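## Task

A lot number is marked on the shelf lip under each foam block. Every foam block whose number occurs two or more times anywhere in the storeroom must end up lying on the desk, with nothing of it drooping over any desk edge. Any foam block with a number that occurs only once must stay on the shelf it started on. The desk must stay roughly where it was. The robot must not topple or finish leaning, or the task fails.

## Robot and tools

ROBOT. TidyBot++: a wheeled base (0.54 m long, 0.50 m wide, 0.38 m tall) on four driven casters, carrying one seven-joint Kinova arm with a two-finger Robotiq gripper. The shoulder sits 0.12 m ahead of the base centre, 0.68 m up. Segments: upper arm 0.42 m, forearm 0.31 m, hand 0.31 m. The arm begins folded, hand down, sticking out up to 0.08 m in front. Cameras: base_camera (fixed on the base) and wrist_camera (looks along the hand).

FRAMES. Base frame: origin on the floor below the base centre, x ahead, y to the left, z up, metres. Odometry frame: where the base frame was when the scene began. base_odometry comes only from wheel rotation, so slip shows as travel; heading in rad, left positive, -3.142 to 3.142. base_tilt is in degrees (forward/right positive).

move. One action per call. Keys:
- base: an object of offsets from where the base currently is, along its own axes at the start of the command. translate_m (forward +, -2 to 2 m), strafe_m (left +, -2 to 2 m), rotate_rad (counter-clockwise seen from above +, -6.3 to 6.3). Combined translate and strafe drive a straight line.
- joints: absolute angles by name, in rad: joint_1_rad (any angle; positive turns the arm clockwise from above, opposite to heading), joint_2_rad shoulder -2.249 to 2.249 (0 = upper arm up, + leans forward), joint_3_rad any, joint_4_rad elbow -2.579 to 2.579, joint_5_rad any, joint_6_rad wrist -2.099 to 2.099, joint_7_rad any (hand down: + is counter-clockwise, 1.57 opens fingers left/right); gripper_pos 0 (open, about 85 mm gap) to 1 (closed). Unbounded joints take the short way round; send steps under half a turn.
- target: one list of seven numbers [x, y, z, qw, qx, qy, qz], an absolute hand pose in the base frame (metres, unit quaternion), same form as the hand_pose line, which is the point between the finger pads; its z axis runs out along the fingers, fingers close along its y. With target, joints may only carry gripper_pos.
- speeds: caps for this action: translate_m/strafe_m 0.05 to 0.5 m/s (give one value for a combined move), rotate_rad 0.1 to 1.57 rad/s.
- min_time_s: 0.1 to 8 s, lower bound on arm motion time.
- cameras: list of base_camera, wrist_camera or all; blocking: true waits until everything rests, false returns in about 0.5 s.
A call with no action just reports state and images. Unknown keys make a call invalid; out-of-range values are refused, and a refusal or an unplanned stop cancels the rest of that reply's robot calls.

wait(seconds 0 to 10, cameras): lets time pass, returns early once earlier motions settle. stop(cameras): brakes all running motions. zoom_image(camera, region [x0,y0,x1,y1] in pixels, at most 504 square): closer look at the latest image, useful for reading lot numbers. read_manual(section): licence texts only. finished_scene(scene): ends the scene; make no further calls in that reply.

RESULT LINES. move: done, or the worst status. base_status / joint_status / hand_status: moving, done, off_target (came to rest short, may keep pushing), not_followed (a self-collision or reach check held the targets back; 'joint command not followed' or 'pose unreachable' with a cause), contact_stop, time_out (base stops after 14 s; an unreachable target wanders up to 10 s), torque_fault, limit_stop_at_motor_heat. hand_target is where the joint targets would put the hand; hand_pose may read 1 to 2 cm off. motor_effort is percent of maximum, peak in brackets. on_its_own lists unrequested robot behaviour. ARM HIT flags a hard hit on the base or itself. MOTOR HOT appears from 60 °C; at 75 °C an OVER-TEMPERATURE FAULT makes the arm sag for 30 to 60 s. A torque fault freezes the arm 10 s.

CORRECTING. After a target, nudge by adding (desired - measured hand_pose) to the last target's x, y, z. After joints, send last command + (wanted - read). To hold still under a load, resend hand_target, not hand_pose; never command a loaded joint to its read angle. Held objects make the arm sag; a gripper closing to 1 that reads off_target is holding something. When a carried object touches a surface, hand_pose stops falling while effort shifts only slightly.

REACH. Hand pointing down reaches at most about 0.94 m high, and only near the base. Poses low, close and pointing forward miss or can drive the arm into the base; no check prevents arm-base contact, and the arm does not avoid furniture.

AVOID. Driving or turning while the arm is caught above about 0.6 m (tipping); sideways swings with the arm stretched; reaching far over nearby furniture from the folded pose; pulling or pushing hard with a raised hand; dropping or flinging objects; gripping tightly something still resting on a surface; shoving the desk; hard hits and long hot holds. Backing away or retracting the arm rights a slight lean. A blocked base keeps pushing, and may still report done.

Each tool is called after "Emit:" as name(argument=value, ...), one argument or row to a line, values as JSON.

## Session

Emit:
move(
  joints={"joint_1_rad": 0.0, "joint_2_rad": -0.8, "joint_3_rad": 3.14, "joint_4_rad": -2.51, "joint_5_rad": 0.0, "joint_6_rad": 0.05, "joint_7_rad": 1.57},
  cameras=["all"],
)

Scene clock: 2.07 s.
Motor temperatures (°C): [38 35 30 37 40 37 42]
move: done
base_odometry: x=+0.000 y=+0.000 heading=+0.000
base_tilt: forward=-0.4 right=+0.6
base_status: not commanded
joint_positions: joint_1_rad=-0.020 joint_2_rad=-0.784 joint_3_rad=+3.123 joint_4_rad=-2.523 joint_5_rad=-0.004 joint_6_rad=-0.019 joint_7_rad=+1.592 gripper_pos=+0.000
joint_status: all done
motor_effort: joint_1_rad=+0(2) joint_2_rad=+3(5) joint_3_rad=+1(2) joint_4_rad=+18(20) joint_5_rad=+1(2) joint_6_rad=+9(10) joint_7_rad=+0(1)
hand_pose: x=+0.4373 y=+0.0142 z=+0.8694 quat_wxyz=(+0.000, +0.769, +0.023, +0.638) (m; base frame)
hand_target: x=+0.4385 y=+0.0020 z=+0.9036 quat_wxyz=(+0.000, +0.738, +0.001, +0.675) (m; base frame)
hand_status: not commanded
pictures: base_camera, wrist_camera
Images, in order (width x height): base_camera 644x364, wrist_camera 644x476.

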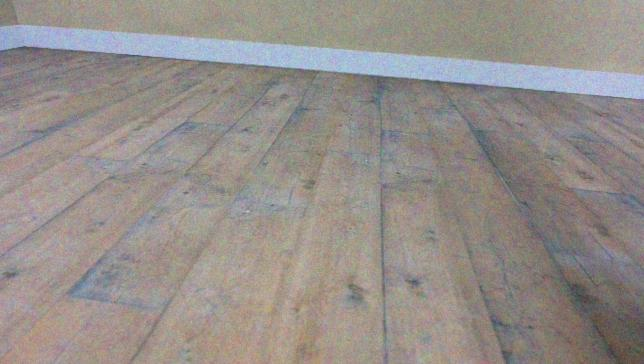

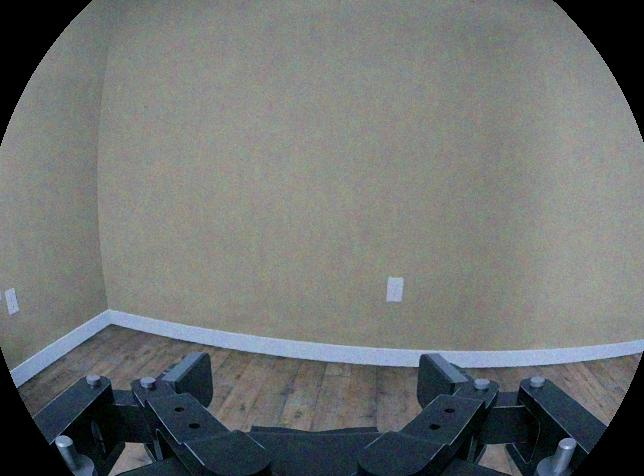

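Look around.

Emit:
move(
  base={"rotate_rad": 1.1},
  cameras=["wrist_camera"],
)

Emit:
move(
  base={"rotate_rad": 1.1},
  cameras=["wrist_camera"],
)

Emit:
move(
  base={"rotate_rad": 1.1},
  cameras=["wrist_camera"],
)

Emit:
move(
  base={"rotate_rad": 1.1},
  cameras=["wrist_camera"],
)

Emit:
move(
  base={"rotate_rad": 1.0},
  cameras=["wrist_camera"],
)

Scene clock: 4.27 s.
move: done
base_odometry: x=+0.000 y=+0.000 heading=+1.099
base_tilt: forward=-0.3 right=+0.6
base_status: done
joint_positions: joint_1_rad=-0.016 joint_2_rad=-0.784 joint_3_rad=+3.127 joint_4_rad=-2.523 joint_5_rad=-0.004 joint_6_rad=-0.016 joint_7_rad=+1.592 gripper_pos=+0.000
joint_status: not commanded
motor_effort: joint_1_rad=+0(1) joint_2_rad=+3(4) joint_3_rad=+1(2) joint_4_rad=+19(20) joint_5_rad=+1(1) joint_6_rad=+9(9) joint_7_rad=+0(1)
hand_pose: x=+0.4376 y=+0.0117 z=+0.8702 quat_wxyz=(+0.001, +0.769, +0.020, +0.639) (m; base frame)
hand_target: x=+0.4385 y=+0.0020 z=+0.9036 quat_wxyz=(+0.000, +0.738, +0.001, +0.675) (m; base frame)
hand_status: not commanded
pictures: wrist_camera
Images, in order (width x height): wrist_camera 644x476.

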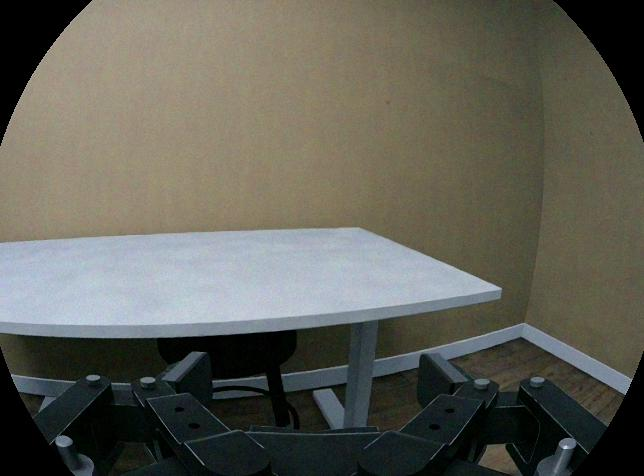

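Scene clock: 6.23 s.
move: done
base_odometry: x=+0.000 y=+0.000 heading=+2.198
base_tilt: forward=-0.4 right=+0.6
base_status: done
joint_positions: joint_1_rad=-0.014 joint_2_rad=-0.784 joint_3_rad=+3.128 joint_4_rad=-2.523 joint_5_rad=-0.004 joint_6_rad=-0.016 joint_7_rad=+1.592 gripper_pos=+0.000
joint_status: not commanded
motor_effort: joint_1_rad=+0(1) joint_2_rad=+3(4) joint_3_rad=+1(2) joint_4_rad=+20(20) joint_5_rad=+1(1) joint_6_rad=+9(10) joint_7_rad=+0(1)
hand_pose: x=+0.4376 y=+0.0107 z=+0.8703 quat_wxyz=(+0.001, +0.769, +0.019, +0.639) (m; base frame)
hand_target: x=+0.4385 y=+0.0020 z=+0.9036 quat_wxyz=(+0.000, +0.738, +0.001, +0.675) (m; base frame)
hand_status: not commanded
pictures: wrist_camera
Images, in order (width x height): wrist_camera 644x476.

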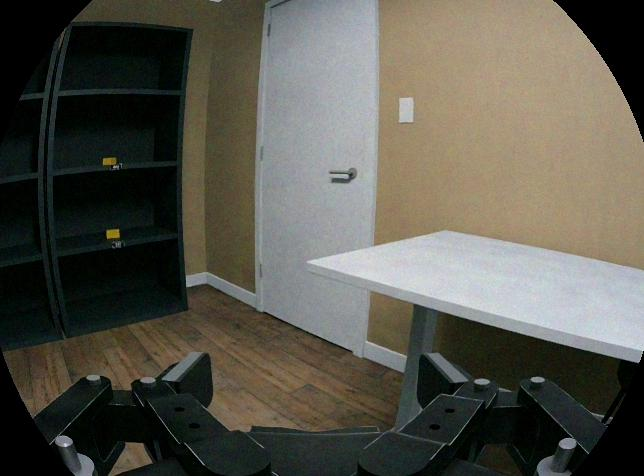

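Scene clock: 8.20 s.
move: done
base_odometry: x=+0.000 y=+0.000 heading=-2.986
base_tilt: forward=-0.3 right=+0.6
base_status: done
joint_positions: joint_1_rad=-0.014 joint_2_rad=-0.784 joint_3_rad=+3.129 joint_4_rad=-2.523 joint_5_rad=-0.004 joint_6_rad=-0.016 joint_7_rad=+1.592 gripper_pos=+0.000
joint_status: not commanded
motor_effort: joint_1_rad=+0(1) joint_2_rad=+4(4) joint_3_rad=+1(2) joint_4_rad=+20(20) joint_5_rad=+0(1) joint_6_rad=+8(10) joint_7_rad=+0(1)
hand_pose: x=+0.4377 y=+0.0102 z=+0.8703 quat_wxyz=(+0.002, +0.769, +0.018, +0.639) (m; base frame)
hand_target: x=+0.4385 y=+0.0020 z=+0.9036 quat_wxyz=(+0.000, +0.738, +0.001, +0.675) (m; base frame)
hand_status: not commanded
pictures: wrist_camera
Images, in order (width x height): wrist_camera 644x476.

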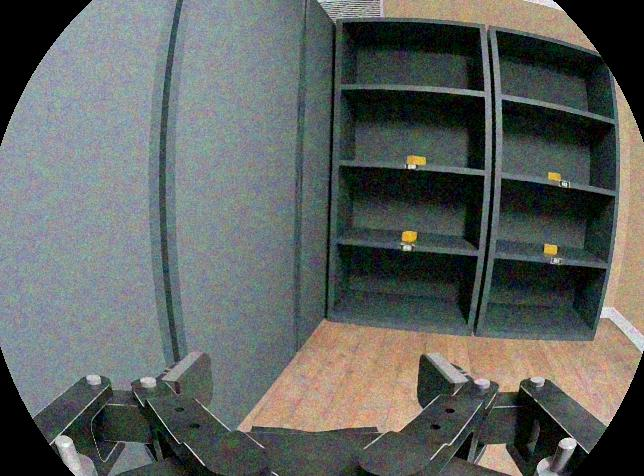

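Scene clock: 10.17 s.
move: done
base_odometry: x=+0.000 y=+0.000 heading=-1.886
base_tilt: forward=-0.4 right=+0.6
base_status: done
joint_positions: joint_1_rad=-0.013 joint_2_rad=-0.784 joint_3_rad=+3.129 joint_4_rad=-2.523 joint_5_rad=-0.004 joint_6_rad=-0.016 joint_7_rad=+1.592 gripper_pos=+0.000
joint_status: not commanded
motor_effort: joint_1_rad=-1(1) joint_2_rad=+4(4) joint_3_rad=+1(2) joint_4_rad=+20(20) joint_5_rad=+1(1) joint_6_rad=+9(10) joint_7_rad=+0(1)
hand_pose: x=+0.4377 y=+0.0099 z=+0.8703 quat_wxyz=(+0.002, +0.769, +0.017, +0.639) (m; base frame)
hand_target: x=+0.4385 y=+0.0020 z=+0.9036 quat_wxyz=(+0.000, +0.738, +0.001, +0.675) (m; base frame)
hand_status: not commanded
pictures: wrist_camera
Images, in order (width x height): wrist_camera 644x476.

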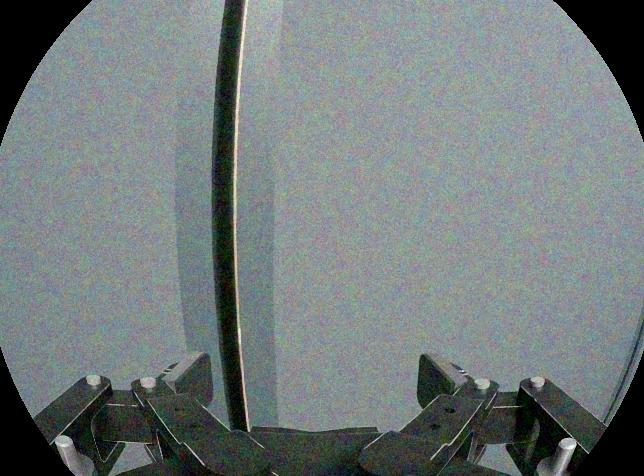

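Scene clock: 12.07 s.
move: done
base_odometry: x=+0.000 y=+0.000 heading=-0.887
base_tilt: forward=-0.4 right=+0.6
base_status: done
joint_positions: joint_1_rad=-0.013 joint_2_rad=-0.784 joint_3_rad=+3.130 joint_4_rad=-2.523 joint_5_rad=-0.004 joint_6_rad=-0.016 joint_7_rad=+1.592 gripper_pos=+0.000
joint_status: not commanded
motor_effort: joint_1_rad=-1(1) joint_2_rad=+5(5) joint_3_rad=+1(2) joint_4_rad=+19(20) joint_5_rad=+1(1) joint_6_rad=+9(9) joint_7_rad=+0(1)
hand_pose: x=+0.4377 y=+0.0097 z=+0.8703 quat_wxyz=(+0.002, +0.769, +0.017, +0.639) (m; base frame)
hand_target: x=+0.4385 y=+0.0020 z=+0.9036 quat_wxyz=(+0.000, +0.738, +0.001, +0.675) (m; base frame)
hand_status: not commanded
pictures: wrist_camera
Images, in order (width x height): wrist_camera 644x476.

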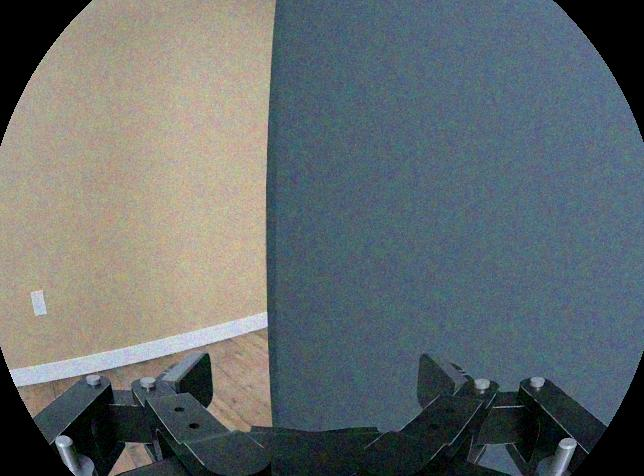

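Emit:
move(
  base={"rotate_rad": -2.536},
  joints={"joint_6_rad": -0.2},
)

Emit:
move(
  base={"translate_m": 1.05, "strafe_m": 0.14},
  cameras=["all"],
)

Emit:
zoom_image(
  camera="wrist_camera",
  region=[72, 60, 322, 400],
)

Emit:
zoom_image(
  camera="wrist_camera",
  region=[322, 60, 572, 400],
)

Scene clock: 16.33 s.
move: done
base_odometry: x=+0.000 y=+0.000 heading=+2.861
base_tilt: forward=-0.4 right=+0.6
base_status: done
joint_positions: joint_1_rad=-0.013 joint_2_rad=-0.784 joint_3_rad=+3.130 joint_4_rad=-2.520 joint_5_rad=-0.004 joint_6_rad=-0.193 joint_7_rad=+1.592 gripper_pos=+0.000
joint_status: all done
motor_effort: joint_1_rad=-1(1) joint_2_rad=+4(5) joint_3_rad=+1(2) joint_4_rad=+19(21) joint_5_rad=+1(1) joint_6_rad=+9(11) joint_7_rad=-1(1)
hand_pose: x=+0.4232 y=+0.0090 z=+0.8187 quat_wxyz=(+0.002, +0.822, +0.018, +0.570) (m; base frame)
hand_target: x=+0.4220 y=+0.0019 z=+0.8277 quat_wxyz=(+0.000, +0.816, +0.000, +0.578) (m; base frame)
hand_status: not commanded
pictures: none

Scene clock: 19.80 s.
move: done
base_odometry: x=-1.048 y=+0.156 heading=+2.860
base_tilt: forward=-0.3 right=+0.6
base_status: done
joint_positions: joint_1_rad=-0.013 joint_2_rad=-0.788 joint_3_rad=+3.130 joint_4_rad=-2.520 joint_5_rad=-0.004 joint_6_rad=-0.193 joint_7_rad=+1.592 gripper_pos=+0.000
joint_status: not commanded
motor_effort: joint_1_rad=+0(1) joint_2_rad=+4(6) joint_3_rad=+1(1) joint_4_rad=+19(20) joint_5_rad=+1(1) joint_6_rad=+8(9) joint_7_rad=+0(1)
hand_pose: x=+0.4227 y=+0.0090 z=+0.8196 quat_wxyz=(+0.002, +0.821, +0.018, +0.571) (m; base frame)
hand_target: x=+0.4220 y=+0.0019 z=+0.8277 quat_wxyz=(+0.000, +0.816, +0.000, +0.578) (m; base frame)
hand_status: not commanded
pictures: base_camera, wrist_camera
Images, in order (width x height): base_camera 644x364, wrist_camera 644x476.

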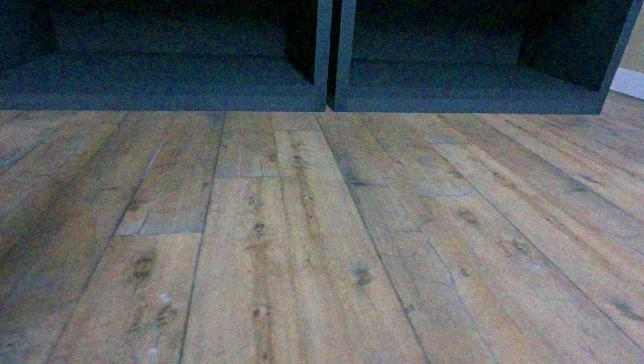

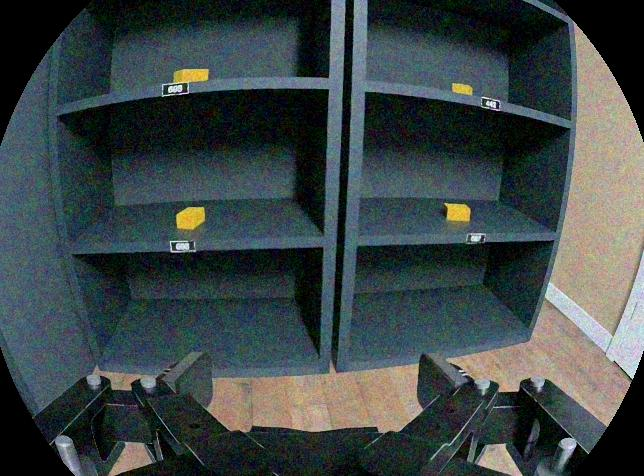

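Scaled by 1.482.

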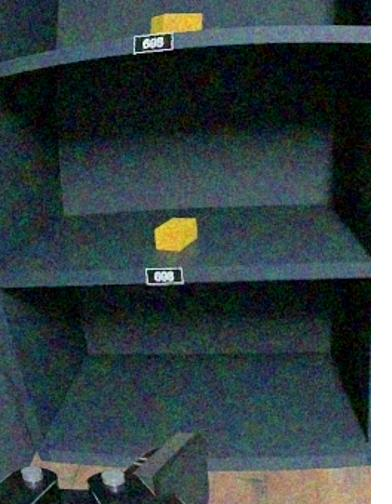

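Scaled by 1.482.

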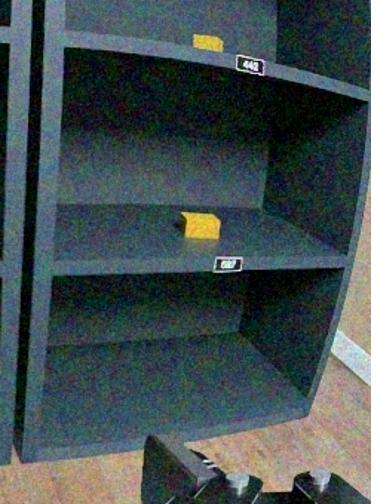

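Emit:
zoom_image(
  camera="wrist_camera",
  region=[155, 75, 205, 105],
)

Emit:
zoom_image(
  camera="wrist_camera",
  region=[160, 230, 210, 260],
)

Emit:
zoom_image(
  camera="wrist_camera",
  region=[465, 88, 515, 118],
)

Emit:
zoom_image(
  camera="wrist_camera",
  region=[450, 223, 500, 253],
)

Scaled by 10.080.

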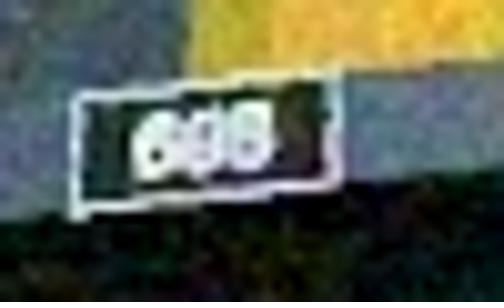

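Scaled by 10.080.

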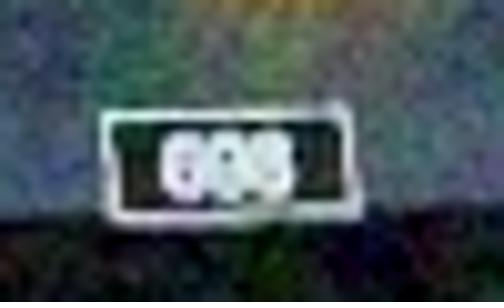

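Scaled by 10.080.

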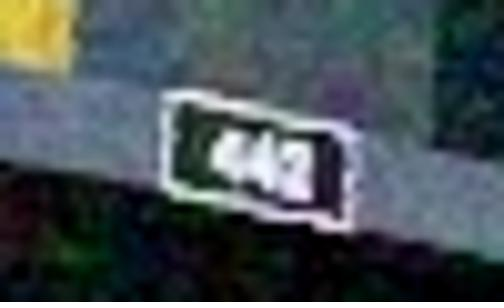

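Scaled by 10.080.

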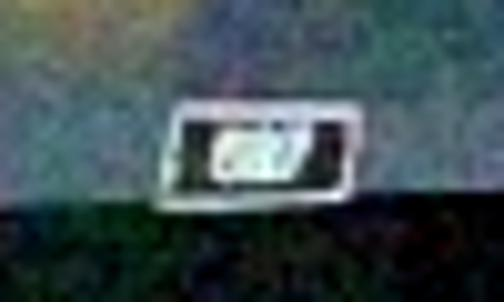

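Emit:
move(
  base={"translate_m": 0.3, "strafe_m": 0.38},
  cameras=["wrist_camera"],
)

Emit:
zoom_image(
  camera="wrist_camera",
  region=[262, 20, 412, 110],
)

Emit:
zoom_image(
  camera="wrist_camera",
  region=[262, 310, 412, 400],
)

Emit:
move(
  base={"strafe_m": -0.76},
  cameras=["wrist_camera"],
)

Emit:
zoom_image(
  camera="wrist_camera",
  region=[262, 20, 412, 110],
)

Emit:
zoom_image(
  camera="wrist_camera",
  region=[262, 310, 412, 400],
)

Scene clock: 23.77 s.
move: done
base_odometry: x=-1.442 y=-0.125 heading=+2.859
base_tilt: forward=-0.3 right=+0.6
base_status: done
joint_positions: joint_1_rad=-0.013 joint_2_rad=-0.788 joint_3_rad=+3.131 joint_4_rad=-2.520 joint_5_rad=-0.004 joint_6_rad=-0.193 joint_7_rad=+1.592 gripper_pos=+0.000
joint_status: not commanded
motor_effort: joint_1_rad=+0(1) joint_2_rad=+4(5) joint_3_rad=+1(2) joint_4_rad=+19(20) joint_5_rad=+1(1) joint_6_rad=+9(9) joint_7_rad=+0(1)
hand_pose: x=+0.4227 y=+0.0089 z=+0.8198 quat_wxyz=(+0.002, +0.821, +0.018, +0.571) (m; base frame)
hand_target: x=+0.4220 y=+0.0019 z=+0.8277 quat_wxyz=(+0.000, +0.816, +0.000, +0.578) (m; base frame)
hand_status: not commanded
pictures: wrist_camera
Images, in order (width x height): wrist_camera 644x476.

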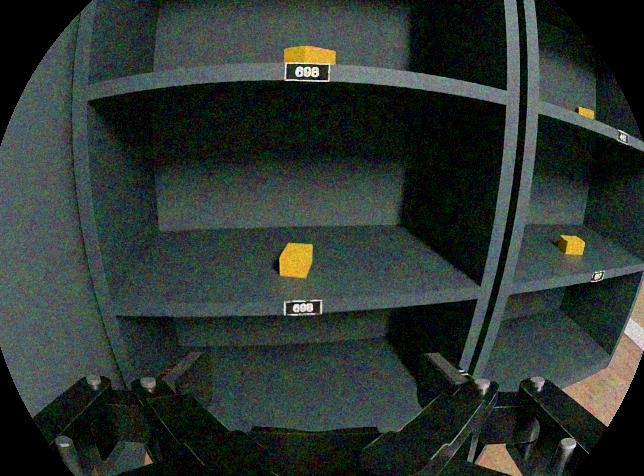

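Scaled by 3.360.

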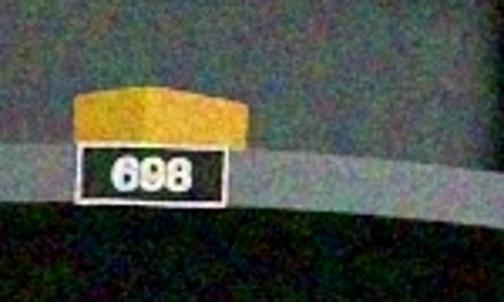

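Scaled by 3.360.

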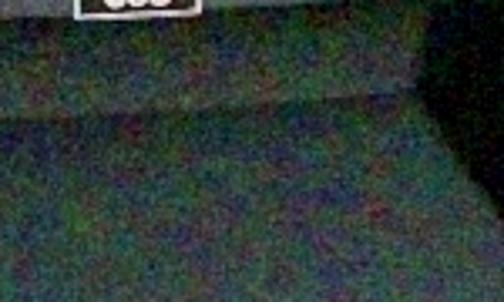

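Scene clock: 26.60 s.
move: done
base_odometry: x=-1.230 y=+0.605 heading=+2.860
base_tilt: forward=-0.4 right=+0.6
base_status: done
joint_positions: joint_1_rad=-0.012 joint_2_rad=-0.789 joint_3_rad=+3.131 joint_4_rad=-2.520 joint_5_rad=-0.004 joint_6_rad=-0.193 joint_7_rad=+1.592 gripper_pos=+0.000
joint_status: not commanded
motor_effort: joint_1_rad=+0(1) joint_2_rad=+4(5) joint_3_rad=+1(2) joint_4_rad=+19(20) joint_5_rad=+1(1) joint_6_rad=+9(10) joint_7_rad=+0(1)
hand_pose: x=+0.4226 y=+0.0087 z=+0.8200 quat_wxyz=(+0.002, +0.820, +0.017, +0.571) (m; base frame)
hand_target: x=+0.4220 y=+0.0019 z=+0.8277 quat_wxyz=(+0.000, +0.816, +0.000, +0.578) (m; base frame)
hand_status: not commanded
pictures: wrist_camera
Images, in order (width x height): wrist_camera 644x476.

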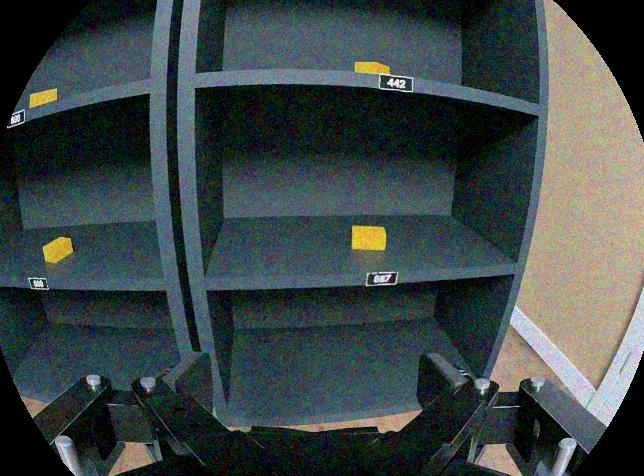

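Scaled by 3.360.

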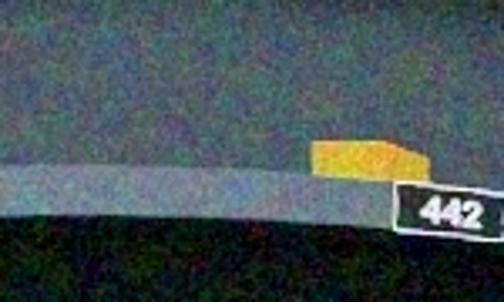

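Scaled by 3.360.

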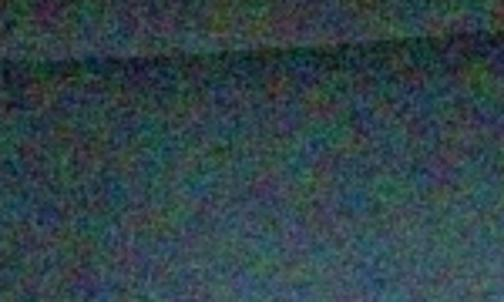

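Emit:
zoom_image(
  camera="wrist_camera",
  region=[355, 264, 411, 292],
)

Emit:
zoom_image(
  camera="wrist_camera",
  region=[370, 68, 426, 96],
)

Emit:
zoom_image(
  camera="wrist_camera",
  region=[322, 40, 442, 110],
)

Emit:
zoom_image(
  camera="wrist_camera",
  region=[332, 220, 402, 262],
)

Scaled by 9.000.

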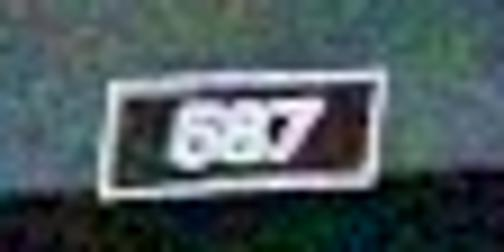

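Scaled by 9.000.

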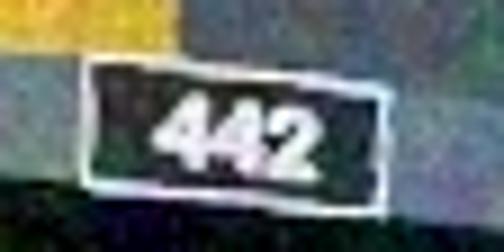

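Scaled by 4.200.

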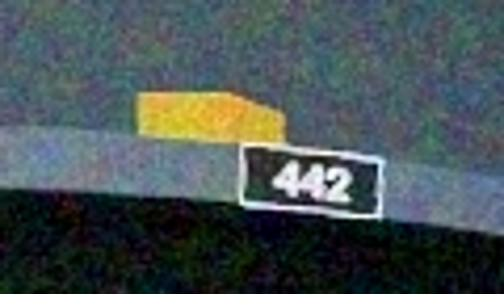

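Scaled by 7.200.

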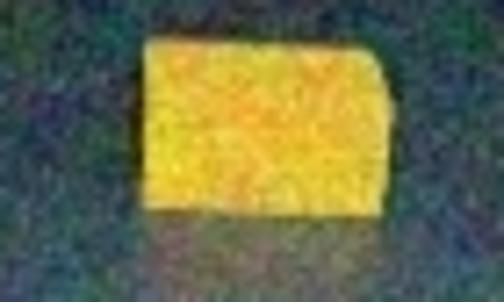

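Emit:
move(
  base={"strafe_m": 0.76},
  joints={"joint_1_rad": 0.0, "joint_2_rad": -0.07, "joint_3_rad": 3.14, "joint_4_rad": -1.13, "joint_5_rad": 0.03, "joint_6_rad": -1.15, "joint_7_rad": 1.57},
  cameras=["wrist_camera"],
)

Emit:
zoom_image(
  camera="wrist_camera",
  region=[220, 160, 420, 360],
)

Scene clock: 30.33 s.
move: done
base_odometry: x=-1.441 y=-0.125 heading=+2.861
base_tilt: forward=-0.4 right=+0.6
base_status: done
joint_positions: joint_1_rad=-0.012 joint_2_rad=-0.099 joint_3_rad=+3.135 joint_4_rad=-1.159 joint_5_rad=-0.004 joint_6_rad=-1.093 joint_7_rad=+1.592 gripper_pos=+0.000
joint_status: all done
motor_effort: joint_1_rad=-1(2) joint_2_rad=-13(14) joint_3_rad=+0(3) joint_4_rad=+17(21) joint_5_rad=+1(2) joint_6_rad=+8(10) joint_7_rad=-1(1)
hand_pose: x=+0.6113 y=+0.0118 z=+1.0832 quat_wxyz=(-0.001, +0.880, +0.017, +0.475) (m; base frame)
hand_target: x=+0.6136 y=-0.0063 z=+1.0696 quat_wxyz=(+0.014, +0.893, +0.000, +0.449) (m; base frame)
hand_status: not commanded
pictures: wrist_camera
Images, in order (width x height): wrist_camera 644x476.

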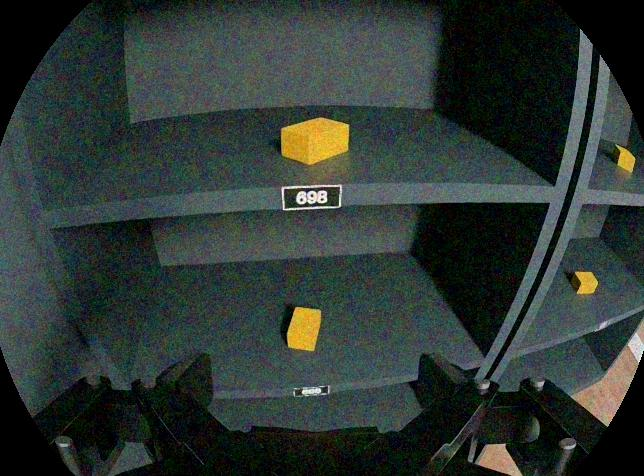

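Scaled by 2.520.

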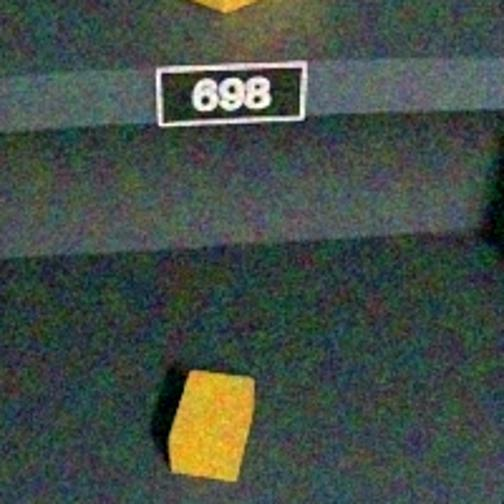

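Emit:
move(
  target=[0.54, 0.06, 1.06, 0.2113, 0.7849, -0.366, 0.4532],
  base={"translate_m": 0.25},
  min_time_s=3,
  cameras=["wrist_camera"],
)

Scene clock: 37.93 s.
move: done
base_odometry: x=-1.682 y=-0.056 heading=+2.862
base_tilt: forward=-0.3 right=+0.6
base_status: done
joint_positions: joint_1_rad=-0.793 joint_2_rad=+0.140 joint_3_rad=+3.135 joint_4_rad=-1.033 joint_5_rad=+1.040 joint_6_rad=-1.810 joint_7_rad=+0.334 gripper_pos=+0.000
joint_status: not commanded
motor_effort: joint_1_rad=-1(1) joint_2_rad=-18(19) joint_3_rad=+1(1) joint_4_rad=+13(18) joint_5_rad=+8(8) joint_6_rad=+2(9) joint_7_rad=+0(1)
hand_pose: x=+0.5422 y=+0.0626 z=+1.0499 quat_wxyz=(+0.189, +0.811, -0.339, +0.437) (m; base frame)
hand_target: x=+0.5400 y=+0.0600 z=+1.0600 quat_wxyz=(+0.211, +0.785, -0.366, +0.453) (m; base frame)
hand_status: done (0.011 m and 5.3 deg from the pose sent, 0.089 m and 51.9 deg at the start)
pictures: wrist_camera
Images, in order (width x height): wrist_camera 644x476.

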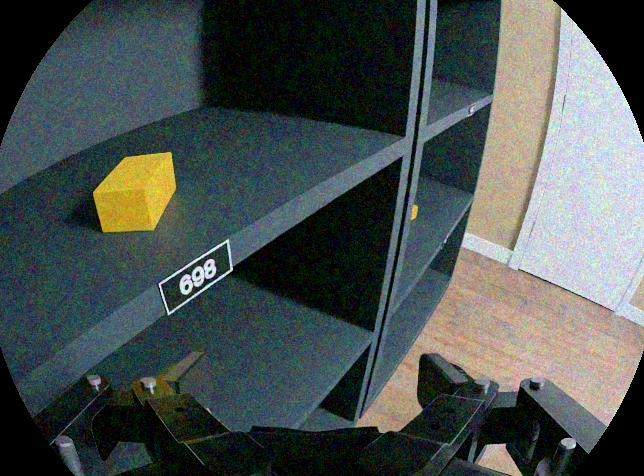

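Emit:
move(
  base={"translate_m": 0.225, "strafe_m": 0.032},
  speeds={"translate_m": 0.25},
  cameras=["wrist_camera"],
)

Scene clock: 40.20 s.
move: done
base_odometry: x=-1.907 y=-0.025 heading=+2.862
base_tilt: forward=-0.3 right=+0.6
base_status: done
joint_positions: joint_1_rad=-0.795 joint_2_rad=+0.149 joint_3_rad=+3.135 joint_4_rad=-1.032 joint_5_rad=+1.043 joint_6_rad=-1.815 joint_7_rad=+0.333 gripper_pos=+0.000
joint_status: not commanded
motor_effort: joint_1_rad=-1(1) joint_2_rad=-17(20) joint_3_rad=+1(2) joint_4_rad=+13(14) joint_5_rad=+8(8) joint_6_rad=+3(4) joint_7_rad=+0(1)
hand_pose: x=+0.5435 y=+0.0645 z=+1.0475 quat_wxyz=(+0.194, +0.811, -0.339, +0.436) (m; base frame)
hand_target: x=+0.5400 y=+0.0600 z=+1.0600 quat_wxyz=(+0.211, +0.785, -0.366, +0.453) (m; base frame)
hand_status: not commanded
pictures: wrist_camera
Images, in order (width x height): wrist_camera 644x476.

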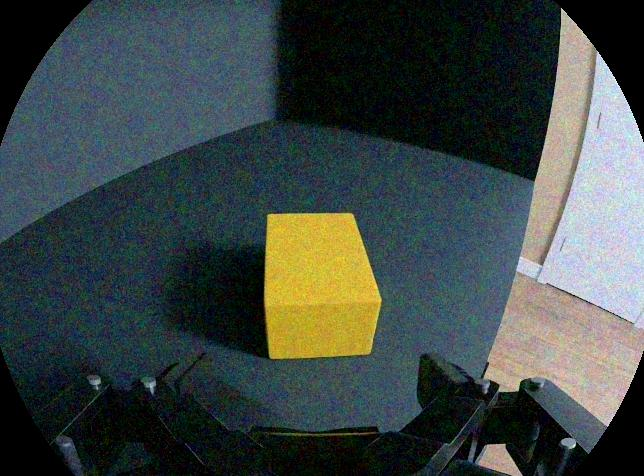

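Emit:
move(
  target=[0.54, 0.06, 1.036, 0.2113, 0.7849, -0.366, 0.4532],
  min_time_s=1,
)

Emit:
move(
  base={"translate_m": 0.063, "strafe_m": -0.064},
  speeds={"translate_m": 0.12},
  cameras=["wrist_camera"],
)

Scene clock: 41.87 s.
move: done
base_odometry: x=-1.907 y=-0.025 heading=+2.862
base_tilt: forward=-0.3 right=+0.6
base_status: not commanded
joint_positions: joint_1_rad=-0.773 joint_2_rad=+0.149 joint_3_rad=+3.074 joint_4_rad=-1.078 joint_5_rad=+1.043 joint_6_rad=-1.815 joint_7_rad=+0.248 gripper_pos=+0.000
joint_status: not commanded
motor_effort: joint_1_rad=+0(1) joint_2_rad=-18(18) joint_3_rad=+1(1) joint_4_rad=+14(15) joint_5_rad=+8(8) joint_6_rad=+2(3) joint_7_rad=-1(1)
hand_pose: x=+0.5408 y=+0.0758 z=+1.0326 quat_wxyz=(+0.185, +0.808, -0.348, +0.437) (m; base frame)
hand_target: x=+0.5400 y=+0.0600 z=+1.0360 quat_wxyz=(+0.211, +0.785, -0.366, +0.453) (m; base frame)
hand_status: done (0.016 m and 4.9 deg from the pose sent, 0.013 m and 5.1 deg at the start)
pictures: none

Scene clock: 43.23 s.
move: done
base_odometry: x=-1.950 y=+0.054 heading=+2.862
base_tilt: forward=-0.3 right=+0.6
base_status: done
joint_positions: joint_1_rad=-0.763 joint_2_rad=+0.149 joint_3_rad=+3.069 joint_4_rad=-1.078 joint_5_rad=+1.043 joint_6_rad=-1.815 joint_7_rad=+0.247 gripper_pos=+0.000
joint_status: not commanded
motor_effort: joint_1_rad=+0(2) joint_2_rad=-18(20) joint_3_rad=+1(2) joint_4_rad=+14(14) joint_5_rad=+8(9) joint_6_rad=+3(3) joint_7_rad=+0(1)
hand_pose: x=+0.5412 y=+0.0739 z=+1.0324 quat_wxyz=(+0.186, +0.808, -0.350, +0.436) (m; base frame)
hand_target: x=+0.5400 y=+0.0600 z=+1.0360 quat_wxyz=(+0.211, +0.785, -0.366, +0.453) (m; base frame)
hand_status: not commanded
pictures: wrist_camera
Images, in order (width x height): wrist_camera 644x476.

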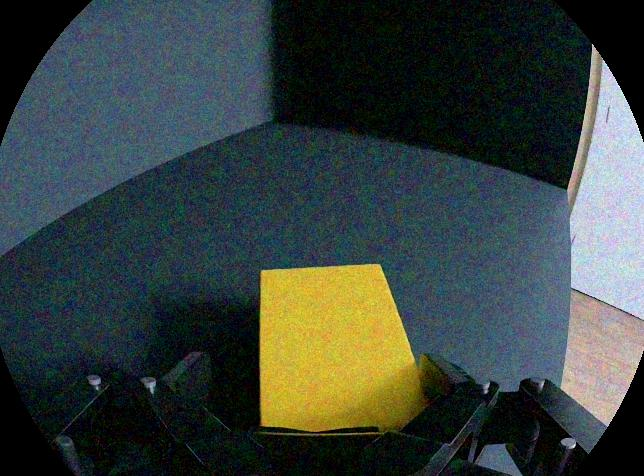

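Emit:
move(
  joints={"gripper_pos": 0.58},
  cameras=["wrist_camera"],
)

Emit:
move(
  target=[0.54, 0.06, 1.10, 0.2113, 0.7849, -0.366, 0.4532],
  min_time_s=1.5,
  cameras=["wrist_camera"],
)

Scene clock: 44.37 s.
move: off_target
base_odometry: x=-1.950 y=+0.054 heading=+2.862
base_tilt: forward=-0.3 right=+0.6
base_status: not commanded
joint_positions: joint_1_rad=-0.763 joint_2_rad=+0.149 joint_3_rad=+3.068 joint_4_rad=-1.078 joint_5_rad=+1.047 joint_6_rad=-1.815 joint_7_rad=+0.247 gripper_pos=+0.398
joint_status: gripper_pos off_target (ended at +0.398, target +0.580)
motor_effort: joint_1_rad=+0(1) joint_2_rad=-17(18) joint_3_rad=+1(2) joint_4_rad=+13(14) joint_5_rad=+7(8) joint_6_rad=+2(3) joint_7_rad=+0(1)
hand_pose: x=+0.5414 y=+0.0733 z=+1.0332 quat_wxyz=(+0.186, +0.807, -0.350, +0.438) (m; base frame)
hand_target: x=+0.5400 y=+0.0600 z=+1.0360 quat_wxyz=(+0.211, +0.785, -0.366, +0.453) (m; base frame)
hand_status: not commanded
pictures: wrist_camera
Images, in order (width x height): wrist_camera 644x476.

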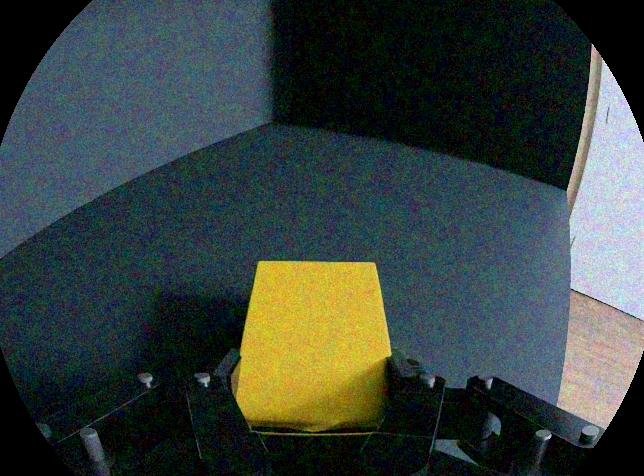

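Scene clock: 46.17 s.
move: done
base_odometry: x=-1.950 y=+0.054 heading=+2.862
base_tilt: forward=-0.3 right=+0.6
base_status: not commanded
joint_positions: joint_1_rad=-0.887 joint_2_rad=+0.191 joint_3_rad=+3.267 joint_4_rad=-0.821 joint_5_rad=+1.047 joint_6_rad=-1.852 joint_7_rad=+0.410 gripper_pos=+0.398
joint_status: not commanded
motor_effort: joint_1_rad=+0(1) joint_2_rad=-18(19) joint_3_rad=+1(1) joint_4_rad=+13(14) joint_5_rad=+8(9) joint_6_rad=+3(5) joint_7_rad=+0(1)
hand_pose: x=+0.5456 y=+0.0654 z=+1.0949 quat_wxyz=(+0.166, +0.796, -0.367, +0.453) (m; base frame)
hand_target: x=+0.5400 y=+0.0600 z=+1.1000 quat_wxyz=(+0.211, +0.785, -0.366, +0.453) (m; base frame)
hand_status: done (0.009 m and 5.3 deg from the pose sent, 0.068 m and 4.6 deg at the start)
pictures: wrist_camera
Images, in order (width x height): wrist_camera 644x476.

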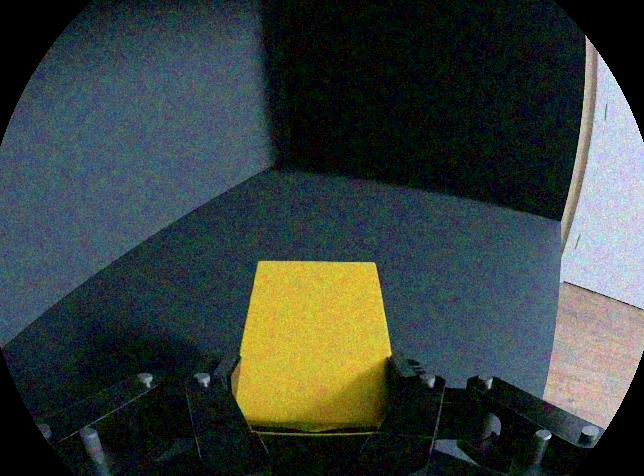

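Emit:
move(
  base={"translate_m": -0.6, "strafe_m": -0.3},
  speeds={"translate_m": 0.4},
)

Emit:
move(
  base={"rotate_rad": -1.571},
  joints={"joint_1_rad": 0.0, "joint_2_rad": -0.22, "joint_3_rad": 3.15, "joint_4_rad": -2.0, "joint_5_rad": 0.03, "joint_6_rad": -0.36, "joint_7_rad": 1.57},
  min_time_s=2.5,
  cameras=["wrist_camera"],
)

Scene clock: 49.57 s.
move: done
base_odometry: x=-1.291 y=+0.177 heading=+2.862
base_tilt: forward=-0.3 right=+0.6
base_status: done
joint_positions: joint_1_rad=-0.889 joint_2_rad=+0.204 joint_3_rad=+3.268 joint_4_rad=-0.820 joint_5_rad=+1.047 joint_6_rad=-1.857 joint_7_rad=+0.411 gripper_pos=+0.398
joint_status: not commanded
motor_effort: joint_1_rad=+0(1) joint_2_rad=-19(21) joint_3_rad=+1(1) joint_4_rad=+13(14) joint_5_rad=+8(8) joint_6_rad=+4(5) joint_7_rad=+0(1)
hand_pose: x=+0.5478 y=+0.0695 z=+1.0904 quat_wxyz=(+0.173, +0.797, -0.364, +0.450) (m; base frame)
hand_target: x=+0.5400 y=+0.0600 z=+1.1000 quat_wxyz=(+0.211, +0.785, -0.366, +0.453) (m; base frame)
hand_status: not commanded
pictures: none

Scene clock: 52.73 s.
move: done
base_odometry: x=-1.291 y=+0.177 heading=+1.292
base_tilt: forward=-0.3 right=+0.6
base_status: done
joint_positions: joint_1_rad=-0.020 joint_2_rad=-0.201 joint_3_rad=+3.166 joint_4_rad=-1.959 joint_5_rad=+0.101 joint_6_rad=-0.427 joint_7_rad=+1.526 gripper_pos=+0.398
joint_status: all done
motor_effort: joint_1_rad=+0(4) joint_2_rad=-12(24) joint_3_rad=+0(3) joint_4_rad=+19(20) joint_5_rad=+1(9) joint_6_rad=+8(8) joint_7_rad=+0(1)
hand_pose: x=+0.5987 y=-0.0145 z=+0.8568 quat_wxyz=(+0.028, +0.887, +0.008, +0.460) (m; base frame)
hand_target: x=+0.5970 y=-0.0062 z=+0.8594 quat_wxyz=(+0.012, +0.877, +0.005, +0.480) (m; base frame)
hand_status: not commanded
pictures: wrist_camera
Images, in order (width x height): wrist_camera 644x476.

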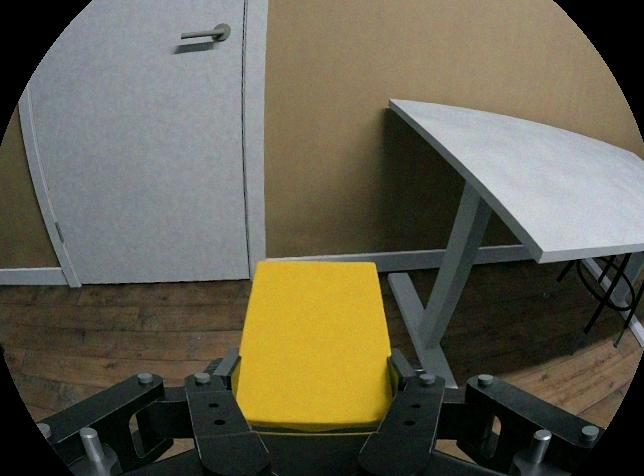

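Emit:
move(
  base={"translate_m": 0.25, "strafe_m": -0.49},
  cameras=["wrist_camera"],
)

Scene clock: 55.57 s.
move: done
base_odometry: x=-0.751 y=+0.283 heading=+1.291
base_tilt: forward=-0.3 right=+0.6
base_status: done
joint_positions: joint_1_rad=-0.014 joint_2_rad=-0.205 joint_3_rad=+3.160 joint_4_rad=-1.959 joint_5_rad=+0.097 joint_6_rad=-0.423 joint_7_rad=+1.527 gripper_pos=+0.398
joint_status: not commanded
motor_effort: joint_1_rad=+0(1) joint_2_rad=-12(13) joint_3_rad=+0(2) joint_4_rad=+18(20) joint_5_rad=+1(2) joint_6_rad=+8(9) joint_7_rad=+0(1)
hand_pose: x=+0.5983 y=-0.0138 z=+0.8596 quat_wxyz=(+0.027, +0.886, +0.008, +0.464) (m; base frame)
hand_target: x=+0.5970 y=-0.0062 z=+0.8594 quat_wxyz=(+0.012, +0.877, +0.005, +0.480) (m; base frame)
hand_status: not commanded
pictures: wrist_camera
Images, in order (width x height): wrist_camera 644x476.

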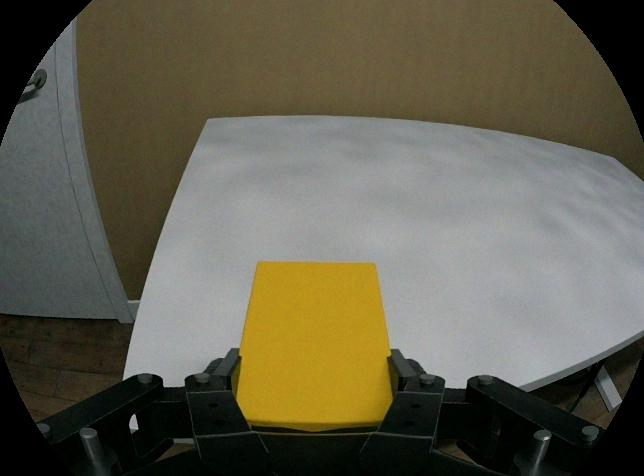

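Emit:
move(
  base={"translate_m": 0.25},
  speeds={"translate_m": 0.3},
)

Emit:
move(
  target=[0.60, 0.0, 0.775, -0.012, 0.879, -0.015, 0.477],
  min_time_s=1.5,
  cameras=["wrist_camera"],
)

Emit:
move(
  target=[0.60, 0.0, 0.755, -0.012, 0.879, -0.015, 0.477],
  min_time_s=1,
)

Emit:
move(
  target=[0.60, 0.0, 0.746, -0.012, 0.879, -0.015, 0.477],
  min_time_s=0.8,
)

Emit:
move(
  target=[0.60, 0.0, 0.738, -0.012, 0.879, -0.015, 0.477],
  min_time_s=0.8,
  cameras=["wrist_camera"],
)

Scene clock: 58.03 s.
move: done
base_odometry: x=-0.681 y=+0.523 heading=+1.291
base_tilt: forward=-0.3 right=+0.6
base_status: done
joint_positions: joint_1_rad=-0.014 joint_2_rad=-0.213 joint_3_rad=+3.160 joint_4_rad=-1.961 joint_5_rad=+0.097 joint_6_rad=-0.421 joint_7_rad=+1.527 gripper_pos=+0.398
joint_status: not commanded
motor_effort: joint_1_rad=+0(1) joint_2_rad=-11(14) joint_3_rad=+0(1) joint_4_rad=+19(20) joint_5_rad=+1(1) joint_6_rad=+8(9) joint_7_rad=+0(1)
hand_pose: x=+0.5971 y=-0.0138 z=+0.8629 quat_wxyz=(+0.027, +0.884, +0.008, +0.467) (m; base frame)
hand_target: x=+0.5970 y=-0.0062 z=+0.8594 quat_wxyz=(+0.012, +0.877, +0.005, +0.480) (m; base frame)
hand_status: not commanded
pictures: none

Scene clock: 60.13 s.
move: done
base_odometry: x=-0.681 y=+0.523 heading=+1.291
base_tilt: forward=-0.3 right=+0.6
base_status: not commanded
joint_positions: joint_1_rad=-0.065 joint_2_rad=-0.158 joint_3_rad=+3.213 joint_4_rad=-2.177 joint_5_rad=+0.030 joint_6_rad=-0.129 joint_7_rad=+1.540 gripper_pos=+0.398
joint_status: not commanded
motor_effort: joint_1_rad=+0(1) joint_2_rad=-11(13) joint_3_rad=+0(0) joint_4_rad=+17(19) joint_5_rad=+1(1) joint_6_rad=+8(9) joint_7_rad=+0(1)
hand_pose: x=+0.5978 y=-0.0035 z=+0.7908 quat_wxyz=(-0.002, +0.879, -0.006, +0.476) (m; base frame)
hand_target: x=+0.6000 y=+0.0000 z=+0.7750 quat_wxyz=(-0.012, +0.879, -0.015, +0.477) (m; base frame)
hand_status: done (0.016 m and 1.5 deg from the pose sent, 0.089 m and 5.3 deg at the start)
pictures: wrist_camera
Images, in order (width x height): wrist_camera 644x476.

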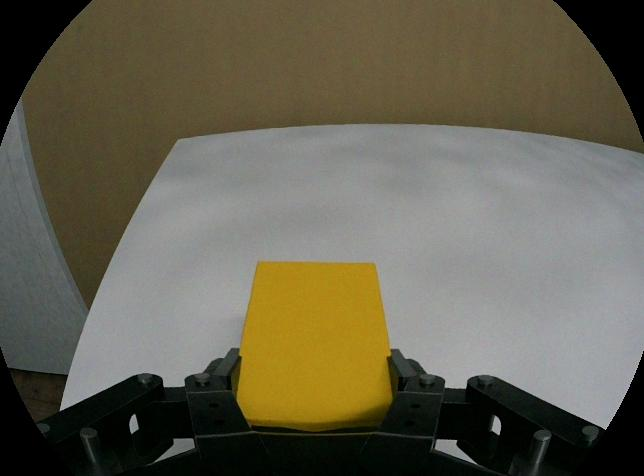

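Scene clock: 61.43 s.
move: done
base_odometry: x=-0.681 y=+0.523 heading=+1.291
base_tilt: forward=-0.3 right=+0.6
base_status: not commanded
joint_positions: joint_1_rad=-0.116 joint_2_rad=-0.130 joint_3_rad=+3.263 joint_4_rad=-2.226 joint_5_rad=+0.030 joint_6_rad=-0.049 joint_7_rad=+1.540 gripper_pos=+0.398
joint_status: not commanded
motor_effort: joint_1_rad=-1(1) joint_2_rad=-12(13) joint_3_rad=+0(0) joint_4_rad=+16(18) joint_5_rad=+1(1) joint_6_rad=+8(8) joint_7_rad=+0(0)
hand_pose: x=+0.5995 y=-0.0022 z=+0.7724 quat_wxyz=(-0.006, +0.878, -0.006, +0.478) (m; base frame)
hand_target: x=+0.6000 y=+0.0000 z=+0.7550 quat_wxyz=(-0.012, +0.879, -0.015, +0.477) (m; base frame)
hand_status: done (0.018 m and 1.3 deg from the pose sent, 0.036 m and 1.5 deg at the start)
pictures: none

Scene clock: 62.53 s.
move: done
base_odometry: x=-0.681 y=+0.523 heading=+1.291
base_tilt: forward=-0.3 right=+0.6
base_status: not commanded
joint_positions: joint_1_rad=-0.122 joint_2_rad=-0.115 joint_3_rad=+3.270 joint_4_rad=-2.247 joint_5_rad=+0.030 joint_6_rad=-0.011 joint_7_rad=+1.534 gripper_pos=+0.398
joint_status: not commanded
motor_effort: joint_1_rad=-1(1) joint_2_rad=-12(13) joint_3_rad=+0(0) joint_4_rad=+17(18) joint_5_rad=+1(1) joint_6_rad=+7(9) joint_7_rad=+0(1)
hand_pose: x=+0.6002 y=-0.0027 z=+0.7640 quat_wxyz=(-0.006, +0.878, -0.009, +0.479) (m; base frame)
hand_target: x=+0.6000 y=+0.0000 z=+0.7460 quat_wxyz=(-0.012, +0.879, -0.015, +0.477) (m; base frame)
hand_status: done (0.018 m and 1.0 deg from the pose sent, 0.026 m and 1.3 deg at the start)
pictures: none

Scene clock: 63.63 s.
move: done
base_odometry: x=-0.681 y=+0.523 heading=+1.291
base_tilt: forward=-0.3 right=+0.6
base_status: not commanded
joint_positions: joint_1_rad=-0.122 joint_2_rad=-0.110 joint_3_rad=+3.270 joint_4_rad=-2.260 joint_5_rad=+0.031 joint_6_rad=+0.028 joint_7_rad=+1.499 gripper_pos=+0.398
joint_status: not commanded
motor_effort: joint_1_rad=-2(2) joint_2_rad=-11(13) joint_3_rad=-1(1) joint_4_rad=+16(17) joint_5_rad=+1(1) joint_6_rad=+7(8) joint_7_rad=+0(1)
hand_pose: x=+0.6025 y=-0.0024 z=+0.7646 quat_wxyz=(-0.015, +0.873, -0.023, +0.487) (m; base frame)
hand_target: x=+0.6000 y=+0.0000 z=+0.7380 quat_wxyz=(-0.012, +0.879, -0.015, +0.477) (m; base frame)
hand_status: done (0.027 m and 1.7 deg from the pose sent, 0.026 m and 1.0 deg at the start)
pictures: wrist_camera
Images, in order (width x height): wrist_camera 644x476.

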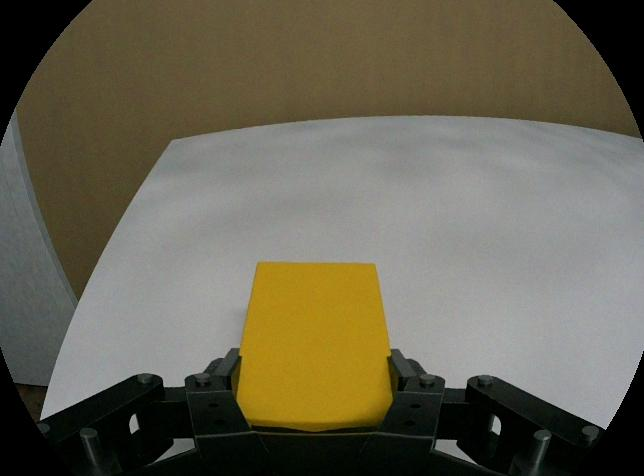

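Emit:
move(
  joints={"gripper_pos": 0.0},
  cameras=["wrist_camera"],
)

Emit:
move(
  target=[0.60, 0.0, 0.86, -0.012, 0.879, -0.015, 0.477],
  min_time_s=1.2,
)

Emit:
move(
  base={"translate_m": -0.55},
  cameras=["wrist_camera"],
)

Scene clock: 64.77 s.
move: done
base_odometry: x=-0.681 y=+0.523 heading=+1.291
base_tilt: forward=-0.3 right=+0.6
base_status: not commanded
joint_positions: joint_1_rad=-0.122 joint_2_rad=-0.097 joint_3_rad=+3.270 joint_4_rad=-2.266 joint_5_rad=+0.031 joint_6_rad=+0.028 joint_7_rad=+1.497 gripper_pos=+0.000
joint_status: all done
motor_effort: joint_1_rad=+0(2) joint_2_rad=-13(13) joint_3_rad=+0(1) joint_4_rad=+16(17) joint_5_rad=+1(1) joint_6_rad=+8(9) joint_7_rad=+0(1)
hand_pose: x=+0.6018 y=-0.0022 z=+0.7556 quat_wxyz=(-0.015, +0.877, -0.024, +0.479) (m; base frame)
hand_target: x=+0.6000 y=+0.0000 z=+0.7380 quat_wxyz=(-0.012, +0.879, -0.015, +0.477) (m; base frame)
hand_status: not commanded
pictures: wrist_camera
Images, in order (width x height): wrist_camera 644x476.

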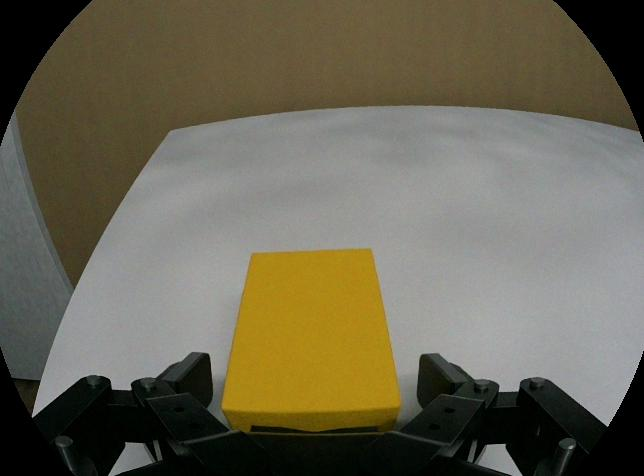

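Scene clock: 66.60 s.
move: done
base_odometry: x=-0.681 y=+0.523 heading=+1.291
base_tilt: forward=-0.3 right=+0.6
base_status: not commanded
joint_positions: joint_1_rad=-0.035 joint_2_rad=-0.199 joint_3_rad=+3.182 joint_4_rad=-2.010 joint_5_rad=+0.030 joint_6_rad=-0.315 joint_7_rad=+1.526 gripper_pos=+0.000
joint_status: not commanded
motor_effort: joint_1_rad=+0(1) joint_2_rad=-11(14) joint_3_rad=+0(0) joint_4_rad=+18(19) joint_5_rad=+1(1) joint_6_rad=+7(9) joint_7_rad=+0(1)
hand_pose: x=+0.6061 y=-0.0052 z=+0.8551 quat_wxyz=(-0.002, +0.874, -0.013, +0.486) (m; base frame)
hand_target: x=+0.6000 y=+0.0000 z=+0.8600 quat_wxyz=(-0.012, +0.879, -0.015, +0.477) (m; base frame)
hand_status: done (0.009 m and 1.6 deg from the pose sent, 0.104 m and 1.1 deg at the start)
pictures: none

Scene clock: 69.17 s.
move: done
base_odometry: x=-0.833 y=-0.006 heading=+1.291
base_tilt: forward=-0.3 right=+0.6
base_status: done
joint_positions: joint_1_rad=-0.032 joint_2_rad=-0.212 joint_3_rad=+3.178 joint_4_rad=-2.009 joint_5_rad=+0.030 joint_6_rad=-0.321 joint_7_rad=+1.526 gripper_pos=+0.000
joint_status: not commanded
motor_effort: joint_1_rad=+0(1) joint_2_rad=-11(15) joint_3_rad=+0(2) joint_4_rad=+18(19) joint_5_rad=+1(1) joint_6_rad=+8(9) joint_7_rad=-1(1)
hand_pose: x=+0.6030 y=-0.0048 z=+0.8610 quat_wxyz=(-0.002, +0.872, -0.013, +0.490) (m; base frame)
hand_target: x=+0.6000 y=+0.0000 z=+0.8600 quat_wxyz=(-0.012, +0.879, -0.015, +0.477) (m; base frame)
hand_status: not commanded
pictures: wrist_camera
Images, in order (width x height): wrist_camera 644x476.

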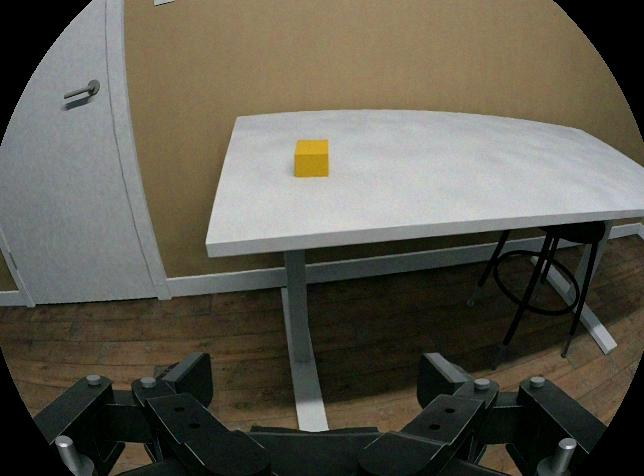

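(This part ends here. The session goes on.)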